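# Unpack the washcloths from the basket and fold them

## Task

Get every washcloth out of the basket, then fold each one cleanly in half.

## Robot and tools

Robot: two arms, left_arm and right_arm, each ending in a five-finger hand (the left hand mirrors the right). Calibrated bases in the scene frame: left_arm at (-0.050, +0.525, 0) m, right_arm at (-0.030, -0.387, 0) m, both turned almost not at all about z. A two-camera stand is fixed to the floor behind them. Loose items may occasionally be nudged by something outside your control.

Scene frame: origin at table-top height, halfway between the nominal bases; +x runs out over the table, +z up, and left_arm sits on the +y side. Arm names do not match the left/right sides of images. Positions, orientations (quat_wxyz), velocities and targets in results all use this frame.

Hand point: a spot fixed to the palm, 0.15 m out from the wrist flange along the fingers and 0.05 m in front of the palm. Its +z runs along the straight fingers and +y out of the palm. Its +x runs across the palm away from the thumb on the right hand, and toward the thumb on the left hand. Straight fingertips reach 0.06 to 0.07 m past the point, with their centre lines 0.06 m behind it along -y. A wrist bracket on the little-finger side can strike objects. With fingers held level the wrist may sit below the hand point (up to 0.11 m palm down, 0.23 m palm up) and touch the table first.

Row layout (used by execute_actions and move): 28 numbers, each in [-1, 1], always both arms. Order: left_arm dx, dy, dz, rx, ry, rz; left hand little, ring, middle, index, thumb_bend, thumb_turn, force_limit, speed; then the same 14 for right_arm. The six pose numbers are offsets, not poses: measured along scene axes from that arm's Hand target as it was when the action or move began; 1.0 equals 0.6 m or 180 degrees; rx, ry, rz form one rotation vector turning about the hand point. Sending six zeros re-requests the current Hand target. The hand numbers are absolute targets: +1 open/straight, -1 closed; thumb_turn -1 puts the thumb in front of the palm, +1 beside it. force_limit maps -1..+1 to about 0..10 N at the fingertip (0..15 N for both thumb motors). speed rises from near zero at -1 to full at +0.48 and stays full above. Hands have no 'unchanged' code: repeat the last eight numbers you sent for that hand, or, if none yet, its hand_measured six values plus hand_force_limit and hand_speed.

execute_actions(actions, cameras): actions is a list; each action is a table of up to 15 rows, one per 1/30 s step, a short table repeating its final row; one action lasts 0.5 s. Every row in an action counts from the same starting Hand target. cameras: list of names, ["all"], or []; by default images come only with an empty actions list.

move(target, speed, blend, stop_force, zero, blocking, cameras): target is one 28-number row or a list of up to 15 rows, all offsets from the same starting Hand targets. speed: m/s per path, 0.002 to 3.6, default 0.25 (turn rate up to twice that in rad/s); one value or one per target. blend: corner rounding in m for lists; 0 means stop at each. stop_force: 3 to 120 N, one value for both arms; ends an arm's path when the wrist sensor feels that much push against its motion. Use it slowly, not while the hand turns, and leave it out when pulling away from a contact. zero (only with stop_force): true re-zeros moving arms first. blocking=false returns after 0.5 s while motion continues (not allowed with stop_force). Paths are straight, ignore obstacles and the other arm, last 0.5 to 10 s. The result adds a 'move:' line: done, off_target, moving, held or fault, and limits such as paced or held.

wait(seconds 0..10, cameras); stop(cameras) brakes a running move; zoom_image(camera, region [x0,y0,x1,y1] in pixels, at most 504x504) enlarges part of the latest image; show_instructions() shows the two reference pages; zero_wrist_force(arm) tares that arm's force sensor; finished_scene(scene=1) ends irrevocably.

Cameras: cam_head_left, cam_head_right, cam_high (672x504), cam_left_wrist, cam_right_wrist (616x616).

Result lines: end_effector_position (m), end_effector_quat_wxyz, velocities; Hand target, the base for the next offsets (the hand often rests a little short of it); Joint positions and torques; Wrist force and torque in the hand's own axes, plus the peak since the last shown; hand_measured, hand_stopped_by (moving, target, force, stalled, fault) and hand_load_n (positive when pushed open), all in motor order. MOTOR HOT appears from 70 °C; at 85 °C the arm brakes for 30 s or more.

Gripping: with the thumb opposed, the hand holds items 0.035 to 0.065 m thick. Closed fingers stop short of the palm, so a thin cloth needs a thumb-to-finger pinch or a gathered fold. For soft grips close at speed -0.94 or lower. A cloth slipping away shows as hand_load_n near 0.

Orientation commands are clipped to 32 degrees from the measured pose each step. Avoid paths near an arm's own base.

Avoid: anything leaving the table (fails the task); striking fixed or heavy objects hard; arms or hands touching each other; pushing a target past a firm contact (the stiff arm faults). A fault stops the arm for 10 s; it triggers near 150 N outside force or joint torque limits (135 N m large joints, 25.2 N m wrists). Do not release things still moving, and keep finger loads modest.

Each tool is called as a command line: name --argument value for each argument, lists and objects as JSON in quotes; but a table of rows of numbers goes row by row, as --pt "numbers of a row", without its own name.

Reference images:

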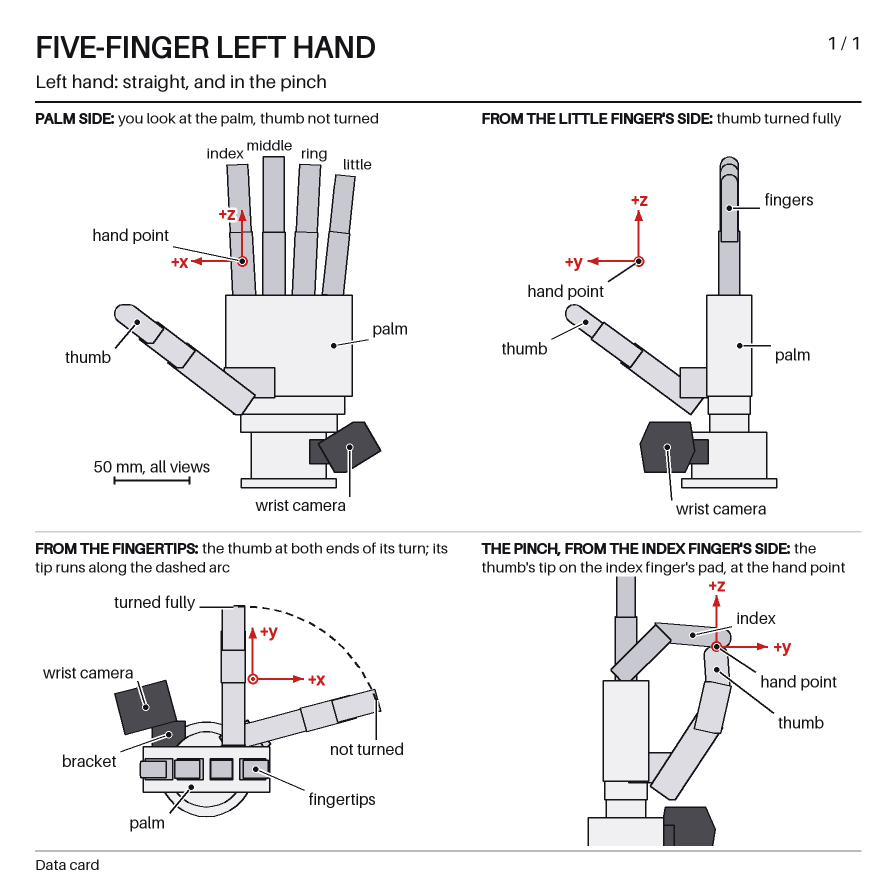

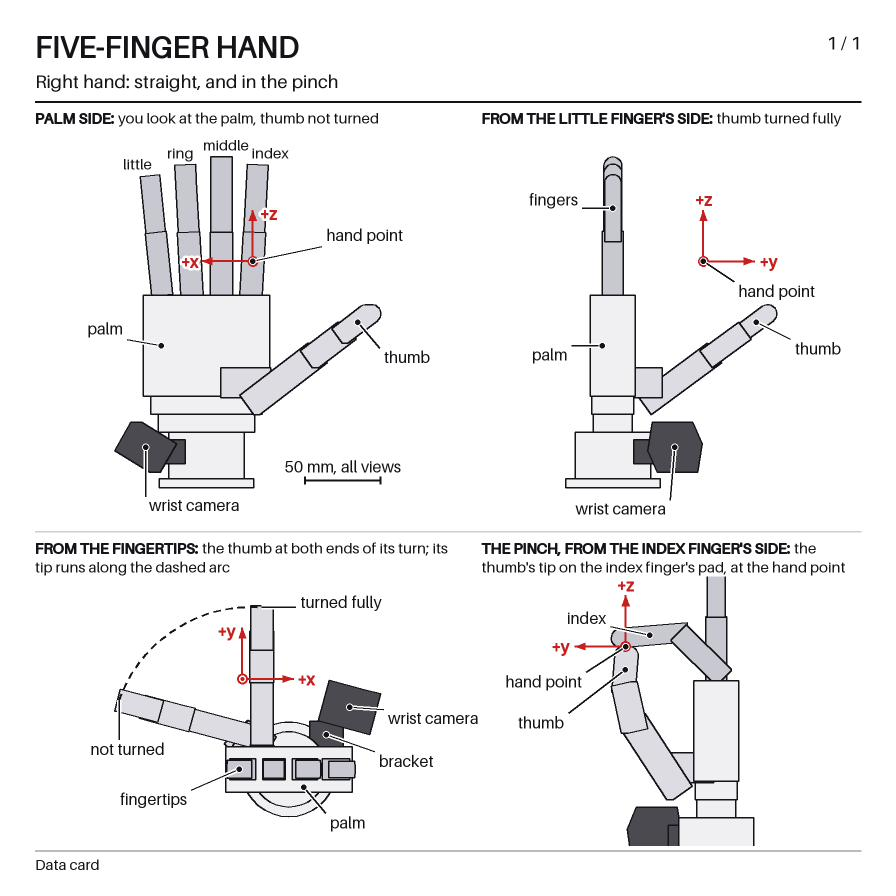

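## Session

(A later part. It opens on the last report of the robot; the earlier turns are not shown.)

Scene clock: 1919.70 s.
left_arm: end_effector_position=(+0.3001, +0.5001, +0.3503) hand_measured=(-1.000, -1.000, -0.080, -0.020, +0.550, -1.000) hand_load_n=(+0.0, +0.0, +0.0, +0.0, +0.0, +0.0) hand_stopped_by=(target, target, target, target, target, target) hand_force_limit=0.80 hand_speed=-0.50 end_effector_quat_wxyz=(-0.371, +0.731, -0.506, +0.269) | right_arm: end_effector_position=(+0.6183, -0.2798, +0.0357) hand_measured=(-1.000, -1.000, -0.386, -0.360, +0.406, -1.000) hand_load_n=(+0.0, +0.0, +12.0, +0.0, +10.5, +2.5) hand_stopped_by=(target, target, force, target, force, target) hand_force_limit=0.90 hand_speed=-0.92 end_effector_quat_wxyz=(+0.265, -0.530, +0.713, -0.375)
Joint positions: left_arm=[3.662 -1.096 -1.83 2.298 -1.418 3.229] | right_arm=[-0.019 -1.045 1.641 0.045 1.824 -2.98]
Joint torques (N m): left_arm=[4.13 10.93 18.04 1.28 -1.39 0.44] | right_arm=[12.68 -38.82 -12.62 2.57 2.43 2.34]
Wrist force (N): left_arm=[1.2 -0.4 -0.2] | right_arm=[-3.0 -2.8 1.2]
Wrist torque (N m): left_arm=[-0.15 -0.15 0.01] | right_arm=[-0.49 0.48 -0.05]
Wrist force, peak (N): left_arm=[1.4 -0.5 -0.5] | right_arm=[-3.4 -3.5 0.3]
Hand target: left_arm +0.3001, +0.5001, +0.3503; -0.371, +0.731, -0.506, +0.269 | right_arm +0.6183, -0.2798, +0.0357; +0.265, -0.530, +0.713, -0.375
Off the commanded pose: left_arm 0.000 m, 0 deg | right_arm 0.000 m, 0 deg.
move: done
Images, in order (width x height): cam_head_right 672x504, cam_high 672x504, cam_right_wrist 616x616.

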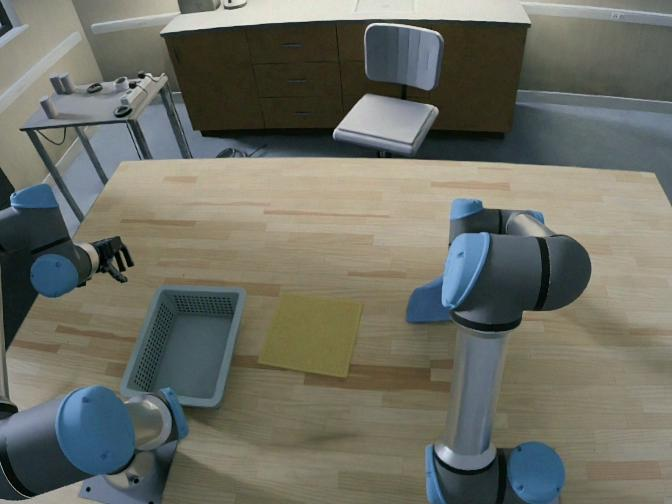

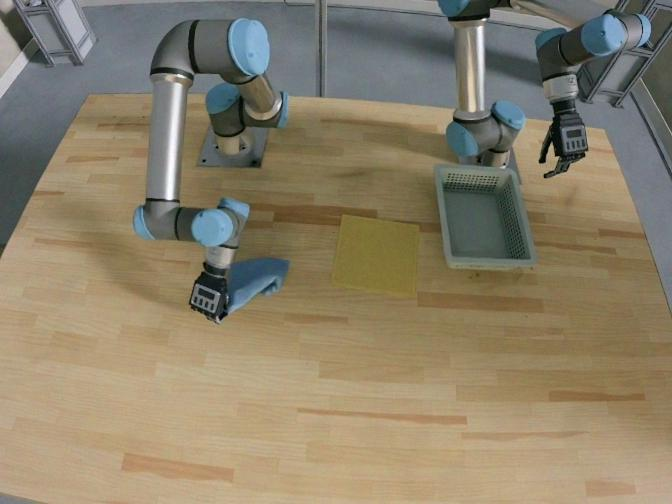

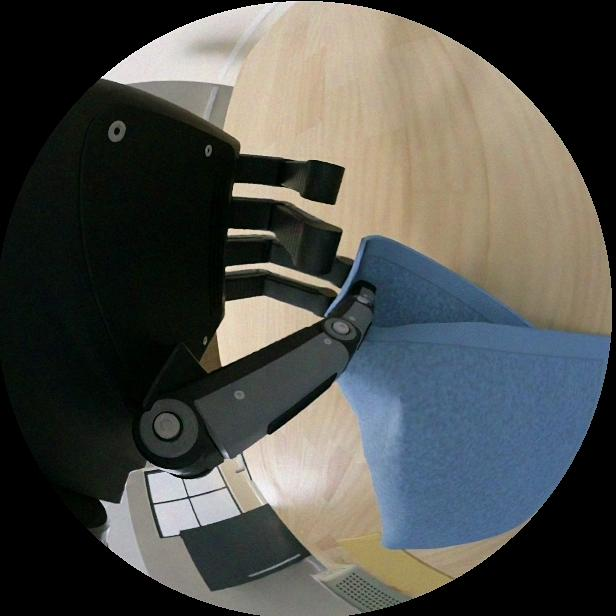

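move --pt "0 0 0 0 0 0 -1 -1 -0.08 -0.02 0.55 -1 0.8 -0.5 0 0 -0.008 0 0 0 -1 -1 -0.15 -0.12 0.58 -1 0.9 -0.7" --speed 0.03

move --pt "0 0 0 0 0 0 -1 -1 -0.08 -0.02 0.55 -1 0.8 -0.5 0.03 -0.01 0.1 0 0 0 -1 -1 -0.08 -0.02 0.6 -1 0.9 -0.7" --pt "0 0 0 0 0 0 -1 -1 -0.08 -0.02 0.55 -1 0.8 -0.5 0.1 -0.3 0.45 0 0 0 -1 -1 -0.08 -0.02 0.55 -1 0.9 -0.7" --speed '[0.06, 0.15]' --blend 0.01 --cameras '["cam_high","cam_head_right","cam_head_left"]'

zoom_image --camera "cam_head_right" --region '[380, 220, 530, 350]'

zoom_image --camera "cam_high" --region '[160, 210, 320, 350]'

Scene clock: 1945.30 s.
left_arm: end_effector_position=(+0.3001, +0.5001, +0.3503) hand_measured=(-1.000, -1.000, -0.080, -0.020, +0.550, -1.000) hand_load_n=(+0.0, +0.0, +0.0, +0.0, +0.0, +0.0) hand_stopped_by=(target, target, target, target, target, target) hand_force_limit=0.80 hand_speed=-0.50 end_effector_quat_wxyz=(-0.371, +0.731, -0.506, +0.269) | right_arm: end_effector_position=(+0.6183, -0.2798, +0.0307) hand_measured=(-1.000, -1.000, -0.150, -0.120, +0.580, -1.000) hand_load_n=(+0.0, +0.0, +0.0, +0.0, +0.0, +0.0) hand_stopped_by=(target, target, target, target, target, target) hand_force_limit=0.90 hand_speed=-0.70 end_effector_quat_wxyz=(+0.265, -0.530, +0.713, -0.375)
Joint positions: left_arm=[3.662 -1.096 -1.83 2.298 -1.418 3.229] | right_arm=[-0.019 -1.038 1.645 0.035 1.824 -2.98]
Joint torques (N m): left_arm=[3.56 10.01 18.04 1.16 -1.24 0.46] | right_arm=[11.46 -40.2 -13.14 0.37 2.18 2.06]
Wrist force (N): left_arm=[1.3 -0.4 -0.4] | right_arm=[-2.9 -2.9 1.2]
Wrist torque (N m): left_arm=[-0.12 -0.17 0.01] | right_arm=[-0.51 0.48 -0.07]
Wrist force, peak (N): left_arm=[1.4 -0.4 -0.3] | right_arm=[-3.2 -3.1 1.4]
Hand target: left_arm +0.3001, +0.5001, +0.3503; -0.371, +0.731, -0.506, +0.269 | right_arm +0.6183, -0.2798, +0.0309; +0.265, -0.530, +0.713, -0.375
Off the commanded pose: left_arm 0.000 m, 0 deg | right_arm 0.000 m, 0 deg.
move: done

Scene clock: 1949.13 s.
left_arm: end_effector_position=(+0.3001, +0.5001, +0.3503) hand_measured=(-1.000, -1.000, -0.080, -0.020, +0.550, -1.000) hand_load_n=(+0.0, +0.0, +0.0, +0.0, +0.0, +0.0) hand_stopped_by=(target, target, target, target, target, target) hand_force_limit=0.80 hand_speed=-0.50 end_effector_quat_wxyz=(-0.371, +0.731, -0.506, +0.269) | right_arm: end_effector_position=(+0.6783, -0.4598, +0.3009) hand_measured=(-1.000, -1.000, -0.080, -0.020, +0.550, -1.000) hand_load_n=(+0.0, +0.0, +0.0, +0.0, +0.0, +0.0) hand_stopped_by=(target, target, target, target, target, target) hand_force_limit=0.90 hand_speed=-0.70 end_effector_quat_wxyz=(+0.265, -0.530, +0.713, -0.375)
Joint positions: left_arm=[3.662 -1.096 -1.83 2.298 -1.418 3.229] | right_arm=[-0.354 -1.103 1.015 0.706 1.552 -3.178]
Joint torques (N m): left_arm=[3.66 10.2 17.17 1.24 -1.22 0.5] | right_arm=[10.39 -56.3 -34.23 2.23 -0.97 2.01]
Wrist force (N): left_arm=[1.3 -0.5 -0.2] | right_arm=[-3.2 -2.2 1.2]
Wrist torque (N m): left_arm=[-0.15 -0.17 0.02] | right_arm=[-0.40 0.48 -0.12]
Wrist force, peak (N): left_arm=[1.4 -0.4 -0.4] | right_arm=[-3.2 -3.3 1.0]
Hand target: left_arm +0.3001, +0.5001, +0.3503; -0.371, +0.731, -0.506, +0.269 | right_arm +0.6783, -0.4598, +0.3009; +0.265, -0.530, +0.713, -0.375
Off the commanded pose: left_arm 0.000 m, 0 deg | right_arm 0.000 m, 0 deg.
move: done
Images, in order (width x height): cam_head_left 672x504, cam_head_right 672x504, cam_high 672x504.

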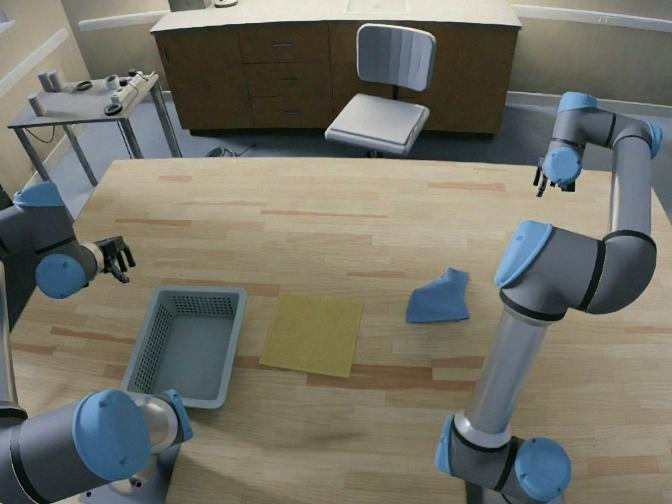

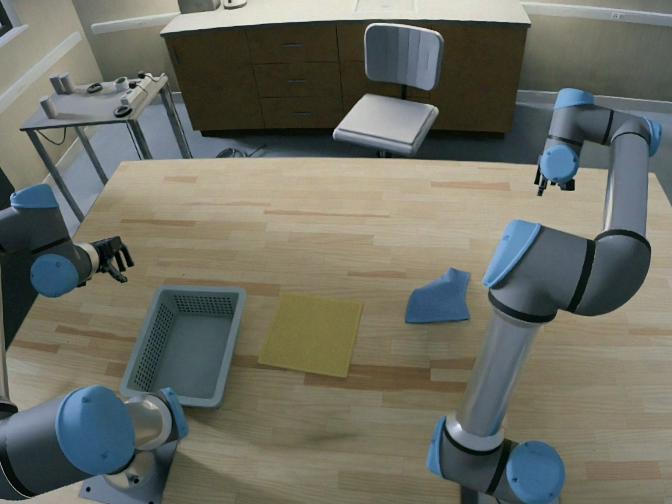

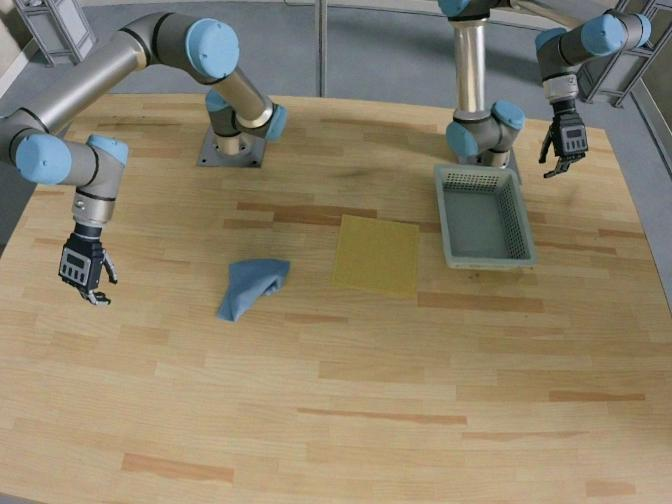

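Scaled by 3.360 from the camera's 672x504 image, which has a finer 960x720 frame.

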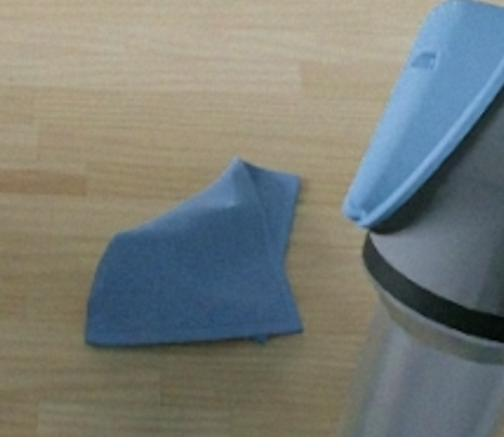

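Scaled by 3.150 from the camera's 672x504 image, which has a finer 960x720 frame.

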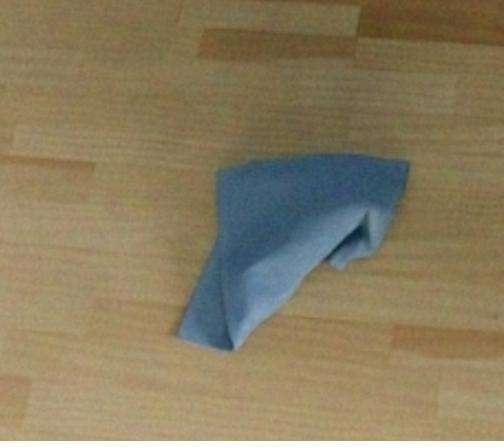

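move --pt "0 0 0 0 0 0 -1 -1 -0.08 -0.02 0.55 -1 0.8 -0.5 -0.33 0.267 0 0 0 -0.4 -1 -1 -0.08 -0.02 0.60 -1 0.8 -0.5" --pt "0 0 0 0 0 0 -1 -1 -0.08 -0.02 0.55 -1 0.8 -0.5 -0.33 0.267 -0.33 0 0 -0.4 -1 -1 -0.08 -0.02 0.60 -1 0.8 -0.5" --speed 0.15 --cameras '["cam_high","cam_head_right","cam_right_wrist"]'

Scene clock: 1977.00 s.
left_arm: end_effector_position=(+0.3001, +0.5001, +0.3503) hand_measured=(-1.000, -1.000, -0.080, -0.020, +0.550, -1.000) hand_load_n=(+0.0, +0.0, +0.0, +0.0, +0.0, +0.0) hand_stopped_by=(target, target, target, target, target, target) hand_force_limit=0.80 hand_speed=-0.50 end_effector_quat_wxyz=(-0.371, +0.731, -0.506, +0.269) | right_arm: end_effector_position=(+0.5067, -0.3209, +0.3010) hand_measured=(-1.000, -1.000, -0.080, -0.020, +0.600, -1.000) hand_load_n=(+0.0, +0.0, +0.0, +0.0, +0.0, +0.0) hand_stopped_by=(target, target, target, target, target, target) hand_force_limit=0.80 hand_speed=-0.50 end_effector_quat_wxyz=(+0.033, -0.084, +0.884, -0.458)
Joint positions: left_arm=[3.662 -1.096 -1.83 2.298 -1.418 3.229] | right_arm=[0.174 -1.02 1.102 1.518 2.525 -1.556]
Joint torques (N m): left_arm=[4.61 9.61 17.33 1.45 -1.46 0.77] | right_arm=[-8.61 -50.45 -20.45 -0.46 1.8 -2.46]
Wrist force (N): left_arm=[1.3 -0.5 -0.3] | right_arm=[-3.4 -2.7 0.9]
Wrist torque (N m): left_arm=[-0.15 -0.17 0.02] | right_arm=[-0.47 0.54 -0.08]
Wrist force, peak (N): left_arm=[1.4 -0.4 -0.2] | right_arm=[-4.5 -2.2 0.8]
Hand target: left_arm +0.3001, +0.5001, +0.3503; -0.371, +0.731, -0.506, +0.269 | right_arm +0.5067, -0.3210, +0.3011; +0.033, -0.084, +0.884, -0.458 (not the last commanded pose)
Off the commanded pose: left_arm 0.000 m, 0 deg | right_arm 0.201 m, 10 deg.
move: held (right_arm; a check stopped the path); path passed 0 of 2 targets; limits=held
pose unreachable (right arm): on one or more control steps of this call, first in action 0 (counted from 0), this arm could not follow its commanded pose, so it was not sent that pose on those steps. It may still have moved: this result reports where it is.
cause: moving toward the commanded pose would bring two parts of the arm too close to each other (joints 4 (wrist 1) to 6 (wrist 3) lie between them).
Images, in order (width x height): cam_head_right 672x504, cam_high 672x504, cam_right_wrist 616x616.

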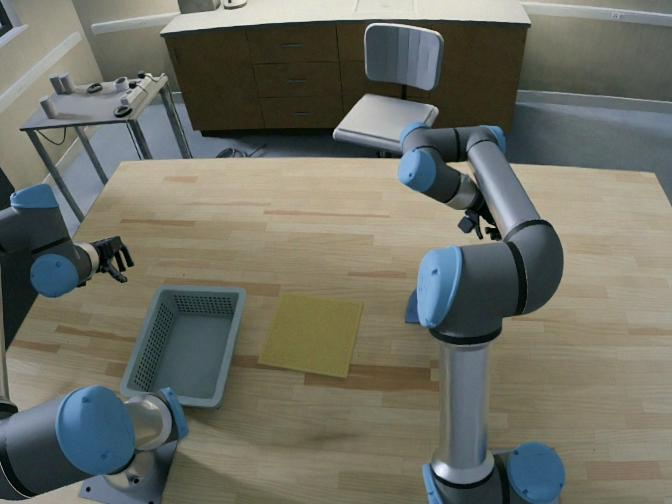

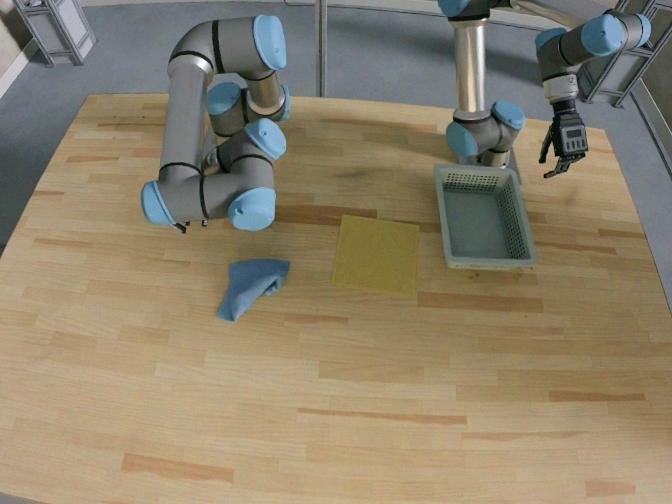

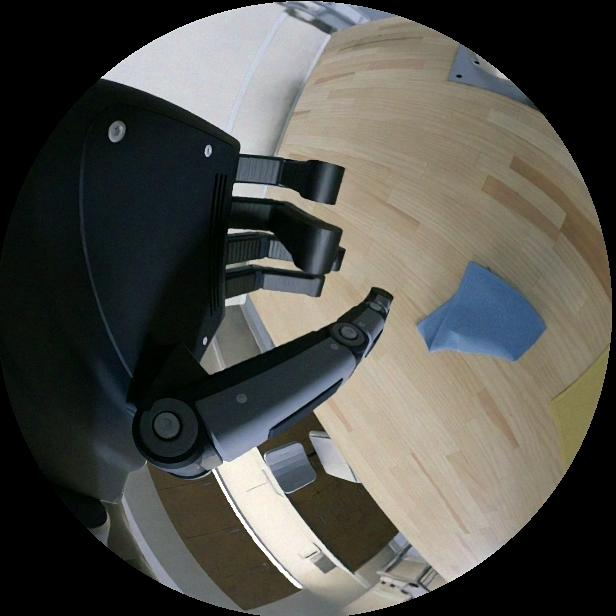

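move --pt "0 0 0 0 0 0 -1 -1 -0.08 -0.02 0.55 -1 0.8 -0.5 -0.02 0.02 -0.15 0 0 0.028 -1 -1 -0.08 -0.02 0.60 -1 0.8 -0.5" --pt "0 0 0 0 0 0 -1 -1 -0.08 -0.02 0.55 -1 0.8 -0.5 -0.05 0.042 -0.36 0 0 0.028 -1 -1 -0.08 -0.02 0.60 -1 0.8 -0.5" --speed 0.12 --blend 0.02 --cameras '["cam_high","cam_right_wrist"]'

Scene clock: 1998.40 s.
left_arm: end_effector_position=(+0.3001, +0.5001, +0.3503) hand_measured=(-1.000, -1.000, -0.080, -0.020, +0.550, -1.000) hand_load_n=(+0.0, +0.0, +0.0, +0.0, +0.0, +0.0) hand_stopped_by=(target, target, target, target, target, target) hand_force_limit=0.80 hand_speed=-0.50 end_effector_quat_wxyz=(-0.371, +0.731, -0.506, +0.269) | right_arm: end_effector_position=(+0.4766, -0.2957, +0.0851) hand_measured=(-1.000, -1.000, -0.080, -0.020, +0.600, -1.000) hand_load_n=(+0.0, +0.0, +0.0, +0.0, +0.0, +0.0) hand_stopped_by=(target, target, target, target, target, target) hand_force_limit=0.80 hand_speed=-0.50 end_effector_quat_wxyz=(+0.053, -0.123, +0.880, -0.456)
Joint positions: left_arm=[3.662 -1.096 -1.83 2.298 -1.418 3.229] | right_arm=[0.231 -0.92 1.515 0.962 2.525 -1.609]
Joint torques (N m): left_arm=[4.8 8.93 17.67 1.26 -1.27 0.56] | right_arm=[-9.83 -52.67 -24.02 2.95 3.02 -2.71]
Wrist force (N): left_arm=[1.3 -0.3 -0.5] | right_arm=[-3.0 -2.6 1.1]
Wrist torque (N m): left_arm=[-0.12 -0.18 0.02] | right_arm=[-0.46 0.49 -0.15]
Wrist force, peak (N): left_arm=[1.3 -0.5 -0.5] | right_arm=[-3.4 -4.0 0.7]
Hand target: left_arm +0.3001, +0.5001, +0.3503; -0.371, +0.731, -0.506, +0.269 | right_arm +0.4767, -0.2958, +0.0851; +0.053, -0.123, +0.880, -0.456
Off the commanded pose: left_arm 0.000 m, 0 deg | right_arm 0.000 m, 0 deg.
move: done
Images, in order (width x height): cam_high 672x504, cam_right_wrist 616x616.

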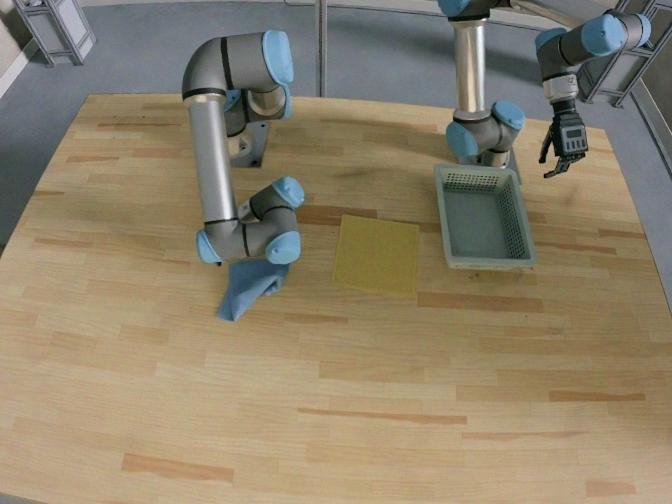

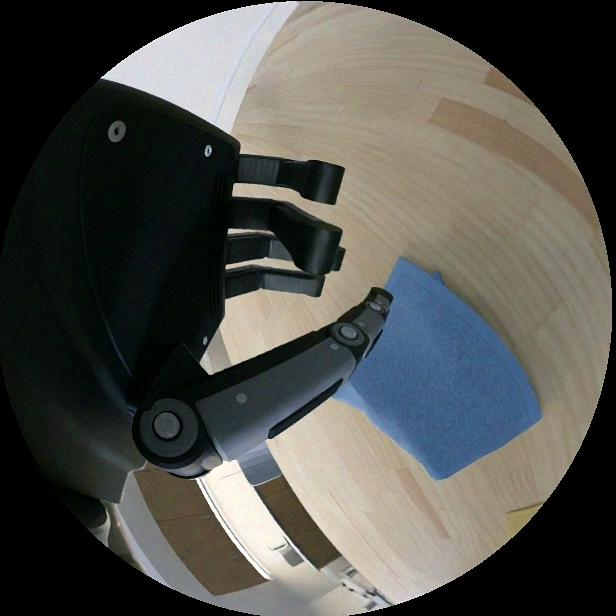

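move --pt "0 0 0 0 0 0 -1 -1 -0.08 -0.02 0.55 -1 0.8 -0.5 0.0193 0.0052 -0.095 0 0 0 -1 -1 -0.08 -0.02 0.60 -1 0.8 -0.5" --speed 0.06 --cameras '["cam_right_wrist"]'

move --pt "0 0 0 0 0 0 -1 -1 -0.08 -0.02 0.55 -1 0.8 -0.5 0 0 -0.03 0 0 0 -1 -1 -0.08 -0.02 0.60 -1 0.8 -0.5" --speed 0.006 --stop_force 5 --cameras '["cam_right_wrist"]'

zoom_image --camera "cam_right_wrist" --region '[260, 200, 460, 380]'

Scene clock: 2011.23 s.
left_arm: end_effector_position=(+0.3001, +0.5001, +0.3503) hand_measured=(-1.000, -1.000, -0.080, -0.020, +0.550, -1.000) hand_load_n=(+0.0, +0.0, +0.0, +0.5, +0.0, +0.0) hand_stopped_by=(target, target, target, target, target, target) hand_force_limit=0.80 hand_speed=-0.50 end_effector_quat_wxyz=(-0.371, +0.731, -0.506, +0.269) | right_arm: end_effector_position=(+0.4884, -0.2926, +0.0280) hand_measured=(-1.000, -1.000, -0.080, -0.020, +0.600, -1.000) hand_load_n=(+0.0, +0.0, +0.0, +0.0, +0.0, +0.0) hand_stopped_by=(target, target, target, target, target, target) hand_force_limit=0.80 hand_speed=-0.50 end_effector_quat_wxyz=(+0.054, -0.123, +0.880, -0.456) end_effector_velocity=(+0.000, +0.000, +0.002) end_effector_angular_velocity=(+0.001, +0.002, +0.000)
Joint positions: left_arm=[3.662 -1.096 -1.83 2.298 -1.418 3.229] | right_arm=[0.232 -0.817 1.503 0.871 2.525 -1.609]
Joint velocities: left_arm=[within noise] | right_arm=[0 -0.003 -0.001 0.005 -0.002 0]
Joint torques (N m): left_arm=[4.55 10.16 17.64 1.36 -1.27 0.52] | right_arm=[14.02 -62.44 -9.63 4.9 0.22 1.24]
Wrist force (N): left_arm=[1.3 -0.4 -0.3] | right_arm=[-2.9 -2.5 1.4]
Wrist torque (N m): left_arm=[-0.14 -0.17 0.02] | right_arm=[-0.44 0.45 -0.19]
Wrist force, peak (N): left_arm=[1.4 -0.4 -0.3] | right_arm=[-3.0 -3.1 0.9]
Hand target: left_arm +0.3001, +0.5001, +0.3503; -0.371, +0.731, -0.506, +0.269 | right_arm +0.4883, -0.2926, +0.0281; +0.053, -0.123, +0.880, -0.456
Off the commanded pose: left_arm 0.000 m, 0 deg | right_arm 0.000 m, 0 deg.
move: done
Images, in order (width x height): cam_right_wrist 616x616.

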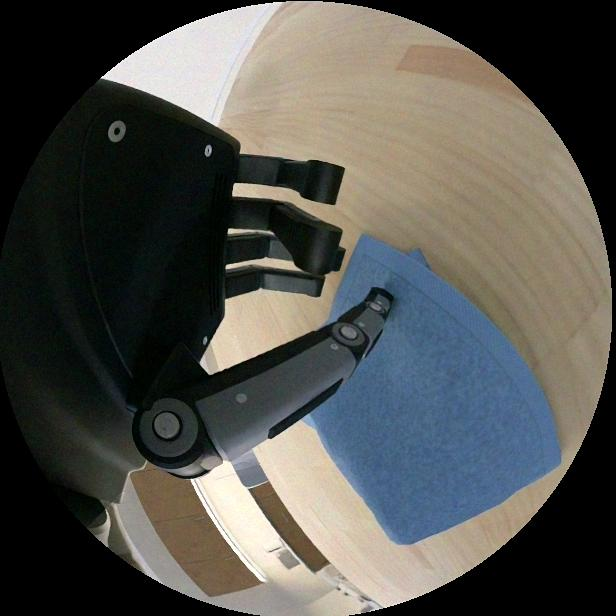

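Scene clock: 2012.90 s.
left_arm: end_effector_position=(+0.3001, +0.5001, +0.3503) hand_measured=(-1.000, -1.000, -0.080, -0.020, +0.550, -1.000) hand_load_n=(+0.5, +0.0, +0.0, +0.0, +0.0, +0.0) hand_stopped_by=(target, target, target, target, target, target) hand_force_limit=0.80 hand_speed=-0.50 end_effector_quat_wxyz=(-0.371, +0.731, -0.506, +0.269) | right_arm: end_effector_position=(+0.4883, -0.2926, +0.0246) hand_measured=(-1.000, -1.000, -0.080, -0.020, +0.600, -1.000) hand_load_n=(+0.0, +0.0, +0.0, +0.0, -1.0, +0.5) hand_stopped_by=(target, target, target, target, target, target) hand_force_limit=0.80 hand_speed=-0.50 end_effector_quat_wxyz=(+0.053, -0.123, +0.880, -0.456)
Joint positions: left_arm=[3.662 -1.096 -1.83 2.298 -1.418 3.229] | right_arm=[0.232 -0.812 1.504 0.865 2.525 -1.609]
Joint torques (N m): left_arm=[4.8 9.73 17.81 1.14 -1.08 0.54] | right_arm=[12.03 -58.3 -23.64 4.73 0.93 -0.91]
Wrist force (N): left_arm=[1.3 -0.5 -0.4] | right_arm=[-3.3 -6.8 -1.3]
Wrist torque (N m): left_arm=[-0.15 -0.17 0.02] | right_arm=[-0.76 0.49 -0.26]
Wrist force, peak (N): left_arm=[1.4 -0.4 -0.3] | right_arm=[-3.6 -7.7 -2.1]
Hand target: left_arm +0.3001, +0.5001, +0.3503; -0.371, +0.731, -0.506, +0.269 | right_arm +0.4883, -0.2926, +0.0246; +0.054, -0.123, +0.880, -0.456 (not the last commanded pose)
Off the commanded pose: left_arm 0.000 m, 0 deg | right_arm 0.015 m, 0 deg.
move: contact (right_arm)
Images, in order (width x height): cam_right_wrist 616x616.

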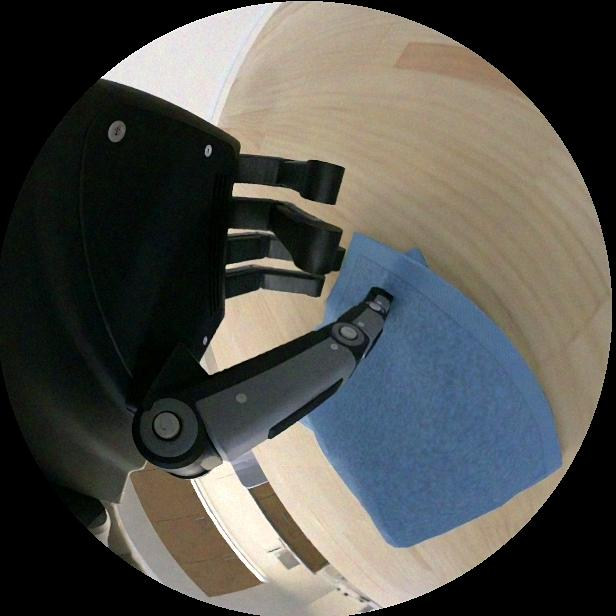

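Scaled by 2.520 from the camera's 616x616 image, which has a finer 880x880 frame.

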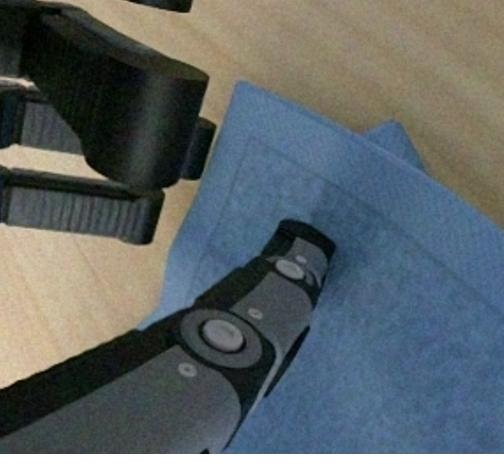

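move --pt "0 0 0 0 0 0 -1 -1 -0.08 -0.02 0.55 -1 0.8 -0.5 0 0 0.004 0 0 0 -1 -1 -0.08 0.1 0.42 -1 0.8 -0.5" --speed 0.02

move --pt "0 0 0 0 0 0 -1 -1 -0.08 -0.02 0.55 -1 0.8 -0.5 0 0 -0.03 0 0 0 -1 -1 -0.08 0.1 0.42 -1 0.8 -0.5" --speed 0.006 --stop_force 6 --cameras '["cam_right_wrist"]'

zoom_image --camera "cam_right_wrist" --region '[260, 200, 460, 380]'

Scene clock: 2018.47 s.
left_arm: end_effector_position=(+0.3001, +0.5001, +0.3503) hand_measured=(-1.000, -1.000, -0.080, -0.020, +0.550, -1.000) hand_load_n=(+0.0, +0.0, +0.0, +0.0, +0.0, +0.5) hand_stopped_by=(target, target, target, target, target, target) hand_force_limit=0.80 hand_speed=-0.50 end_effector_quat_wxyz=(-0.371, +0.731, -0.506, +0.269) | right_arm: end_effector_position=(+0.4883, -0.2926, +0.0271) hand_measured=(-1.000, -1.000, -0.080, +0.100, +0.420, -1.000) hand_load_n=(+0.0, +0.0, +0.5, +0.0, +0.0, +0.0) hand_stopped_by=(target, target, target, target, target, target) hand_force_limit=0.80 hand_speed=-0.50 end_effector_quat_wxyz=(+0.054, -0.123, +0.880, -0.456)
Joint positions: left_arm=[3.662 -1.096 -1.83 2.298 -1.418 3.229] | right_arm=[0.232 -0.815 1.504 0.87 2.525 -1.609]
Joint torques (N m): left_arm=[4.72 9.76 17.52 1.4 -1.26 0.64] | right_arm=[11.16 -53.84 -25.6 3.88 1.08 -0.93]
Wrist force (N): left_arm=[1.1 -0.5 -0.3] | right_arm=[-2.7 -2.0 1.4]
Wrist torque (N m): left_arm=[-0.15 -0.15 0.01] | right_arm=[-0.39 0.41 -0.18]
Wrist force, peak (N): left_arm=[1.4 -0.5 -0.4] | right_arm=[-3.5 -7.1 -1.5]
Hand target: left_arm +0.3001, +0.5001, +0.3503; -0.371, +0.731, -0.506, +0.269 | right_arm +0.4883, -0.2926, +0.0270; +0.054, -0.123, +0.880, -0.456
Off the commanded pose: left_arm 0.000 m, 0 deg | right_arm 0.000 m, 0 deg.
move: done

Scene clock: 2020.57 s.
left_arm: end_effector_position=(+0.3001, +0.5001, +0.3503) hand_measured=(-1.000, -1.000, -0.080, -0.020, +0.550, -1.000) hand_load_n=(+0.0, +0.0, +0.0, +0.0, +0.0, +0.0) hand_stopped_by=(target, target, target, target, target, target) hand_force_limit=0.80 hand_speed=-0.50 end_effector_quat_wxyz=(-0.371, +0.731, -0.506, +0.269) | right_arm: end_effector_position=(+0.4883, -0.2926, +0.0207) hand_measured=(-1.000, -1.000, -0.080, +0.100, +0.420, -1.000) hand_load_n=(+0.0, +0.0, -0.5, +0.0, -1.5, -1.0) hand_stopped_by=(target, target, target, target, target, target) hand_force_limit=0.80 hand_speed=-0.50 end_effector_quat_wxyz=(+0.053, -0.123, +0.880, -0.456)
Joint positions: left_arm=[3.662 -1.096 -1.83 2.298 -1.418 3.229] | right_arm=[0.232 -0.806 1.506 0.858 2.525 -1.609]
Joint torques (N m): left_arm=[4.7 10.07 18.06 1.38 -1.26 0.58] | right_arm=[9.22 -57.7 -22.9 4.33 1.06 -0.36]
Wrist force (N): left_arm=[1.2 -0.5 -0.2] | right_arm=[-2.3 -7.8 -1.8]
Wrist torque (N m): left_arm=[-0.17 -0.16 0.02] | right_arm=[-0.73 0.46 -0.29]
Wrist force, peak (N): left_arm=[1.4 -0.5 -0.3] | right_arm=[-2.8 -9.4 -2.5]
Hand target: left_arm +0.3001, +0.5001, +0.3503; -0.371, +0.731, -0.506, +0.269 | right_arm +0.4883, -0.2926, +0.0207; +0.054, -0.123, +0.880, -0.456 (not the last commanded pose)
Off the commanded pose: left_arm 0.000 m, 0 deg | right_arm 0.012 m, 0 deg.
move: contact (right_arm)
Images, in order (width x height): cam_right_wrist 616x616.

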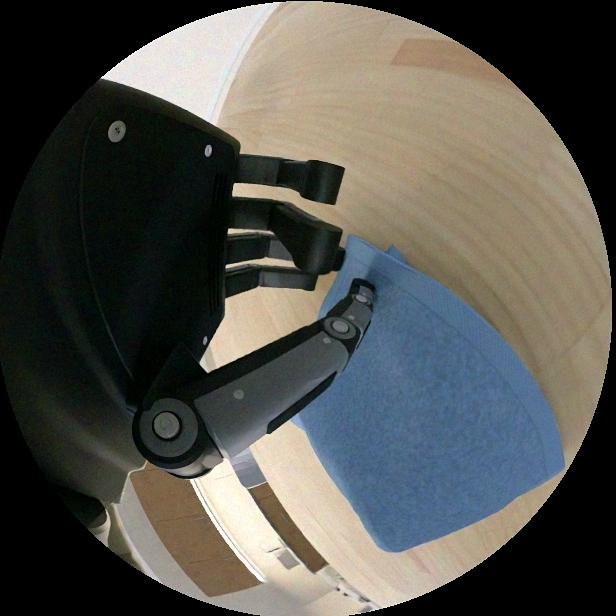

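Scaled by 2.520 from the camera's 616x616 image, which has a finer 880x880 frame.

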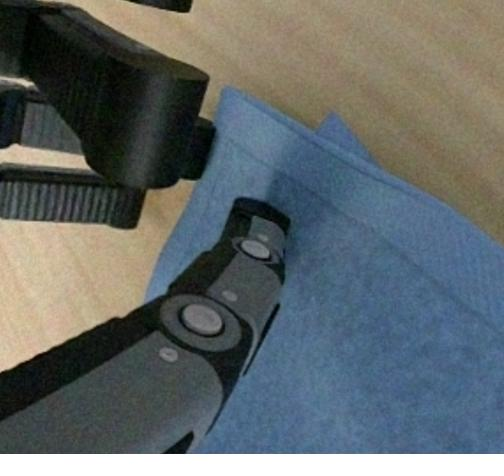

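execute_actions --actions '[[[0,0,0,0,0,0,-1,-1,-0.08,-0.02,0.55,-1,0.8,-0.5,0,0,0,0,0,0,-1,-1,-0.08,0.05,0.50,-1,0.8,-0.92]],[[0,0,0,0,0,0,-1,-1,-0.08,-0.02,0.55,-1,0.8,-0.5,0,0,-0.0012,0,0,0,-1,-1,-0.12,0.0,0.52,-1,0.8,-0.92]]]' --cameras '["cam_right_wrist"]'

zoom_image --camera "cam_right_wrist" --region '[260, 200, 460, 380]'

Scene clock: 2027.23 s.
left_arm: end_effector_position=(+0.3001, +0.5001, +0.3503) hand_measured=(-1.000, -1.000, -0.080, -0.020, +0.550, -1.000) hand_load_n=(+0.0, +0.0, +0.0, +0.0, +0.0, +0.0) hand_stopped_by=(target, target, target, target, target, target) hand_force_limit=0.80 hand_speed=-0.50 end_effector_quat_wxyz=(-0.371, +0.731, -0.506, +0.269) | right_arm: end_effector_position=(+0.4883, -0.2927, +0.0200) hand_measured=(-1.000, -1.000, -0.120, +0.000, +0.508, -1.000) hand_load_n=(+0.0, +0.0, +0.5, +0.0, -14.0, -3.0) hand_stopped_by=(target, target, target, target, stalled, target) hand_force_limit=0.80 hand_speed=-0.92 end_effector_quat_wxyz=(+0.054, -0.123, +0.880, -0.456)
Joint positions: left_arm=[3.662 -1.096 -1.83 2.298 -1.418 3.229] | right_arm=[0.232 -0.805 1.506 0.856 2.525 -1.609]
Joint torques (N m): left_arm=[4.31 10 17.02 1.33 -1.13 0.68] | right_arm=[10.01 -22.46 2 -1.73 -2.99 -0.27]
Wrist force (N): left_arm=[1.2 -0.5 -0.4] | right_arm=[-2.5 -26.8 -5.6]
Wrist torque (N m): left_arm=[-0.16 -0.15 0.02] | right_arm=[-1.61 0.49 -0.59]
Wrist force, peak (N): left_arm=[1.4 -0.6 -0.5] | right_arm=[-2.6 -27.4 -5.5]
Hand target: left_arm +0.3001, +0.5001, +0.3503; -0.371, +0.731, -0.506, +0.269 | right_arm +0.4883, -0.2926, +0.0200; +0.054, -0.123, +0.880, -0.456
Off the commanded pose: left_arm 0.000 m, 0 deg | right_arm 0.000 m, 0 deg.
Step readings (end_effector_position of left_arm | right_arm):
0: (+0.3001, +0.5001, +0.3503) | (+0.4883, -0.2926, +0.0207)
1: (+0.3001, +0.5001, +0.3503) | (+0.4883, -0.2926, +0.0207)
2: (+0.3001, +0.5001, +0.3503) | (+0.4883, -0.2926, +0.0207)
4: (+0.3001, +0.5001, +0.3503) | (+0.4883, -0.2926, +0.0207)
8: (+0.3001, +0.5001, +0.3503) | (+0.4883, -0.2926, +0.0207)
15: (+0.3001, +0.5001, +0.3503) | (+0.4883, -0.2926, +0.0208)
16: (+0.3001, +0.5001, +0.3503) | (+0.4883, -0.2926, +0.0208)
17: (+0.3001, +0.5001, +0.3503) | (+0.4883, -0.2926, +0.0207)
19: (+0.3001, +0.5001, +0.3503) | (+0.4884, -0.2926, +0.0204)
23: (+0.3001, +0.5001, +0.3503) | (+0.4884, -0.2926, +0.0202)
30: (+0.3001, +0.5001, +0.3503) | (+0.4883, -0.2926, +0.0201)
Images, in order (width x height): cam_right_wrist 616x616.

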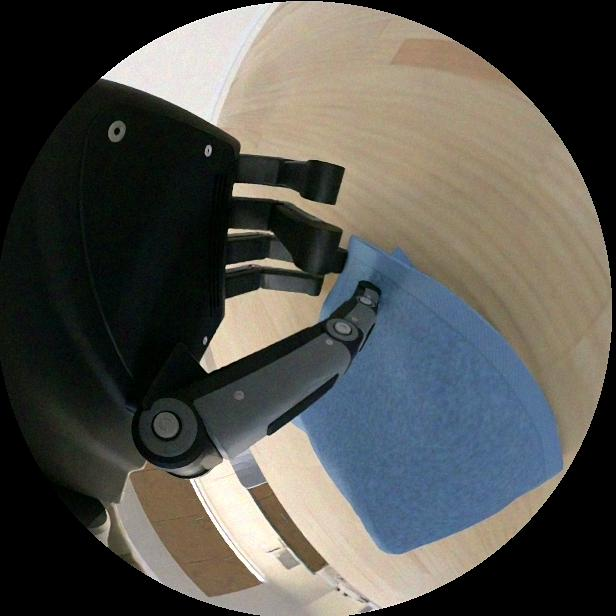

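Scaled by 2.520 from the camera's 616x616 image, which has a finer 880x880 frame.

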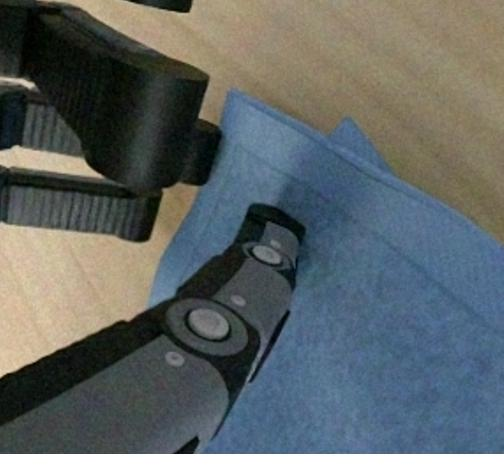

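execute_actions --actions '[[[0,0,0,0,0,0,-1,-1,-0.08,-0.02,0.55,-1,0.8,-0.5,0,0,-0.0008,0,0,0,-1,-1,-0.15,-0.08,0.48,-1,0.9,-0.92]],[[0,0,0,0,0,0,-1,-1,-0.08,-0.02,0.55,-1,0.8,-0.5,0,0,-0.001,0,0,0,-1,-1,-0.21,-0.15,0.47,-1,0.9,-0.92]]]' --cameras '["cam_right_wrist"]'

zoom_image --camera "cam_right_wrist" --region '[260, 200, 460, 380]'

Scene clock: 2033.13 s.
left_arm: end_effector_position=(+0.3001, +0.5001, +0.3503) hand_measured=(-1.000, -1.000, -0.080, -0.020, +0.550, -1.000) hand_load_n=(+0.0, +0.0, +0.0, +0.0, +0.0, +0.0) hand_stopped_by=(target, target, target, target, target, target) hand_force_limit=0.80 hand_speed=-0.50 end_effector_quat_wxyz=(-0.371, +0.731, -0.506, +0.269) | right_arm: end_effector_position=(+0.4883, -0.2926, +0.0189) hand_measured=(-1.000, -1.000, -0.210, -0.150, +0.464, -1.000) hand_load_n=(+0.0, +0.0, +2.5, +0.0, -9.0, -3.5) hand_stopped_by=(target, target, target, target, target, target) hand_force_limit=0.90 hand_speed=-0.92 end_effector_quat_wxyz=(+0.054, -0.123, +0.880, -0.456)
Joint positions: left_arm=[3.662 -1.096 -1.83 2.298 -1.418 3.229] | right_arm=[0.232 -0.803 1.506 0.854 2.525 -1.609]
Joint torques (N m): left_arm=[4.9 10.17 17.47 1.32 -1.24 0.71] | right_arm=[9.43 -24.92 1.4 -0.02 -3.69 0.06]
Wrist force (N): left_arm=[1.2 -0.5 -0.3] | right_arm=[-2.1 -29.0 -12.5]
Wrist torque (N m): left_arm=[-0.15 -0.15 0.02] | right_arm=[-1.76 0.57 -0.62]
Wrist force, peak (N): left_arm=[1.4 -0.4 -0.4] | right_arm=[-2.3 -31.5 -12.5]
Hand target: left_arm +0.3001, +0.5001, +0.3503; -0.371, +0.731, -0.506, +0.269 | right_arm +0.4883, -0.2926, +0.0189; +0.054, -0.123, +0.880, -0.456
Off the commanded pose: left_arm 0.000 m, 0 deg | right_arm 0.000 m, 0 deg.
Step readings (end_effector_position of left_arm | right_arm):
0: (+0.3001, +0.5001, +0.3503) | (+0.4883, -0.2926, +0.0200)
1: (+0.3001, +0.5001, +0.3503) | (+0.4883, -0.2926, +0.0200)
2: (+0.3001, +0.5001, +0.3503) | (+0.4883, -0.2926, +0.0199)
4: (+0.3001, +0.5001, +0.3503) | (+0.4883, -0.2926, +0.0196)
8: (+0.3001, +0.5001, +0.3503) | (+0.4883, -0.2926, +0.0195)
15: (+0.3001, +0.5001, +0.3503) | (+0.4883, -0.2926, +0.0195)
16: (+0.3001, +0.5001, +0.3503) | (+0.4883, -0.2926, +0.0195)
17: (+0.3001, +0.5001, +0.3503) | (+0.4883, -0.2926, +0.0194)
19: (+0.3001, +0.5001, +0.3503) | (+0.4883, -0.2926, +0.0191)
23: (+0.3001, +0.5001, +0.3503) | (+0.4883, -0.2926, +0.0189)
30: (+0.3001, +0.5001, +0.3503) | (+0.4883, -0.2926, +0.0189)
Images, in order (width x height): cam_right_wrist 616x616.

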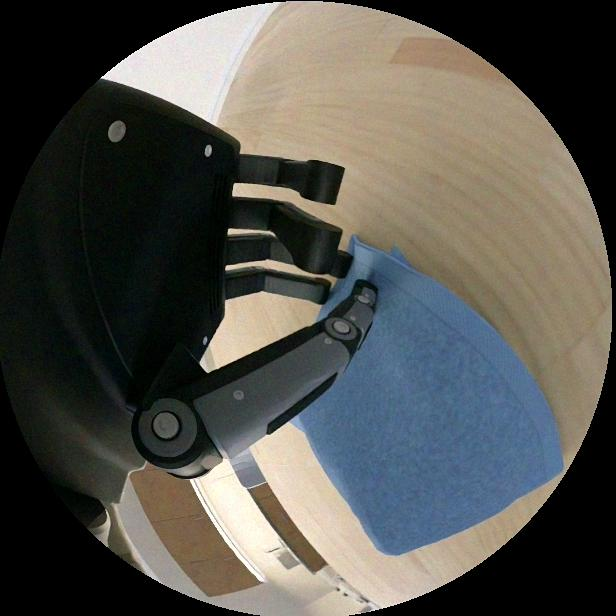

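Scaled by 2.520 from the camera's 616x616 image, which has a finer 880x880 frame.

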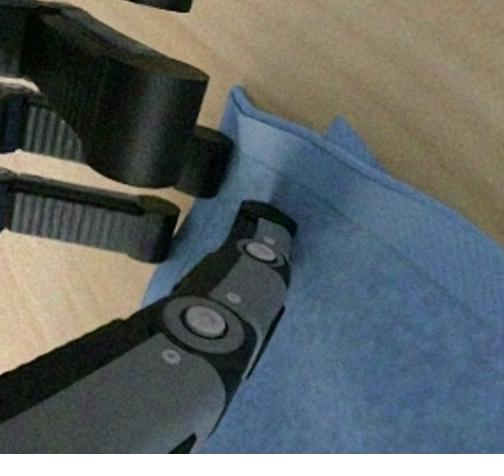

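execute_actions --actions '[[[0,0,0,0,0,0,-1,-1,-0.08,-0.02,0.55,-1,0.8,-0.5,0,0,0,0,0,0,-1,-1,-0.26,-0.2,0.45,-1,0.9,-0.92]],[[0,0,0,0,0,0,-1,-1,-0.08,-0.02,0.55,-1,0.8,-0.5,0,0,-0.0004,0,0,0,-1,-1,-0.31,-0.26,0.43,-1,0.9,-0.92]]]' --cameras '["cam_right_wrist"]'

zoom_image --camera "cam_right_wrist" --region '[260, 200, 460, 380]'

Scene clock: 2039.17 s.
left_arm: end_effector_position=(+0.3001, +0.5001, +0.3503) hand_measured=(-1.000, -1.000, -0.080, -0.020, +0.550, -1.000) hand_load_n=(+0.0, +0.0, +0.0, +0.0, +0.0, +0.0) hand_stopped_by=(target, target, target, target, target, target) hand_force_limit=0.80 hand_speed=-0.50 end_effector_quat_wxyz=(-0.371, +0.731, -0.506, +0.269) | right_arm: end_effector_position=(+0.4883, -0.2926, +0.0187) hand_measured=(-1.000, -1.000, -0.310, -0.260, +0.428, -1.000) hand_load_n=(+0.0, +0.0, +0.0, +0.0, -4.5, -2.5) hand_stopped_by=(target, target, target, target, target, target) hand_force_limit=0.90 hand_speed=-0.92 end_effector_quat_wxyz=(+0.054, -0.123, +0.880, -0.456)
Joint positions: left_arm=[3.662 -1.096 -1.83 2.298 -1.418 3.229] | right_arm=[0.232 -0.803 1.506 0.854 2.525 -1.609]
Joint torques (N m): left_arm=[5.84 10.12 18.04 1.33 -1.28 0.8] | right_arm=[10.31 -22.07 1.36 -1.87 -1.28 -0.05]
Wrist force (N): left_arm=[1.2 -0.3 -0.5] | right_arm=[-2.4 -20.1 -12.0]
Wrist torque (N m): left_arm=[-0.11 -0.16 0.01] | right_arm=[-1.58 0.59 -0.50]
Wrist force, peak (N): left_arm=[1.5 -0.5 -0.5] | right_arm=[-2.1 -29.6 -12.6]
Hand target: left_arm +0.3001, +0.5001, +0.3503; -0.371, +0.731, -0.506, +0.269 | right_arm +0.4883, -0.2926, +0.0187; +0.054, -0.123, +0.880, -0.456
Off the commanded pose: left_arm 0.000 m, 0 deg | right_arm 0.000 m, 0 deg.
Step readings (end_effector_position of left_arm | right_arm):
0: (+0.3001, +0.5001, +0.3503) | (+0.4883, -0.2926, +0.0189)
1: (+0.3001, +0.5001, +0.3503) | (+0.4883, -0.2926, +0.0189)
2: (+0.3001, +0.5001, +0.3503) | (+0.4883, -0.2926, +0.0189)
4: (+0.3001, +0.5001, +0.3503) | (+0.4883, -0.2926, +0.0189)
8: (+0.3001, +0.5001, +0.3503) | (+0.4883, -0.2926, +0.0189)
15: (+0.3001, +0.5001, +0.3503) | (+0.4883, -0.2926, +0.0189)
16: (+0.3001, +0.5001, +0.3503) | (+0.4883, -0.2926, +0.0189)
17: (+0.3001, +0.5001, +0.3503) | (+0.4883, -0.2926, +0.0189)
19: (+0.3001, +0.5001, +0.3503) | (+0.4883, -0.2926, +0.0189)
23: (+0.3001, +0.5001, +0.3503) | (+0.4883, -0.2926, +0.0188)
30: (+0.3001, +0.5001, +0.3503) | (+0.4883, -0.2926, +0.0187)
Images, in order (width x height): cam_right_wrist 616x616.

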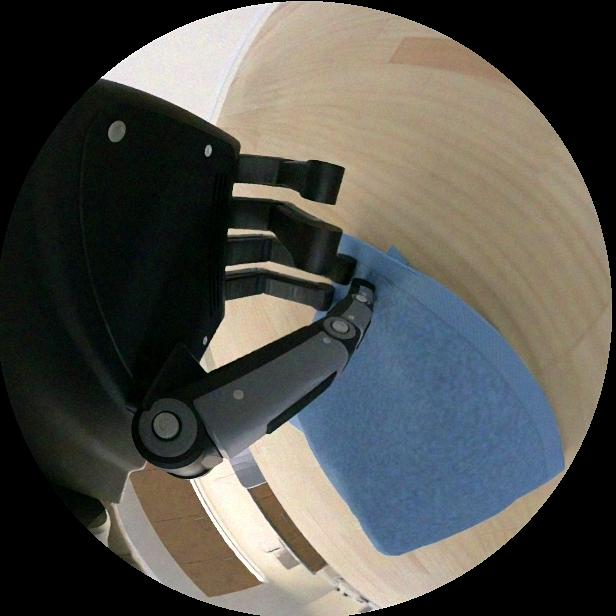

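Scaled by 2.520 from the camera's 616x616 image, which has a finer 880x880 frame.

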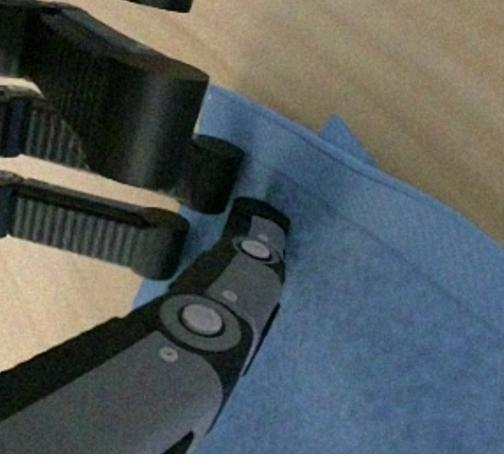

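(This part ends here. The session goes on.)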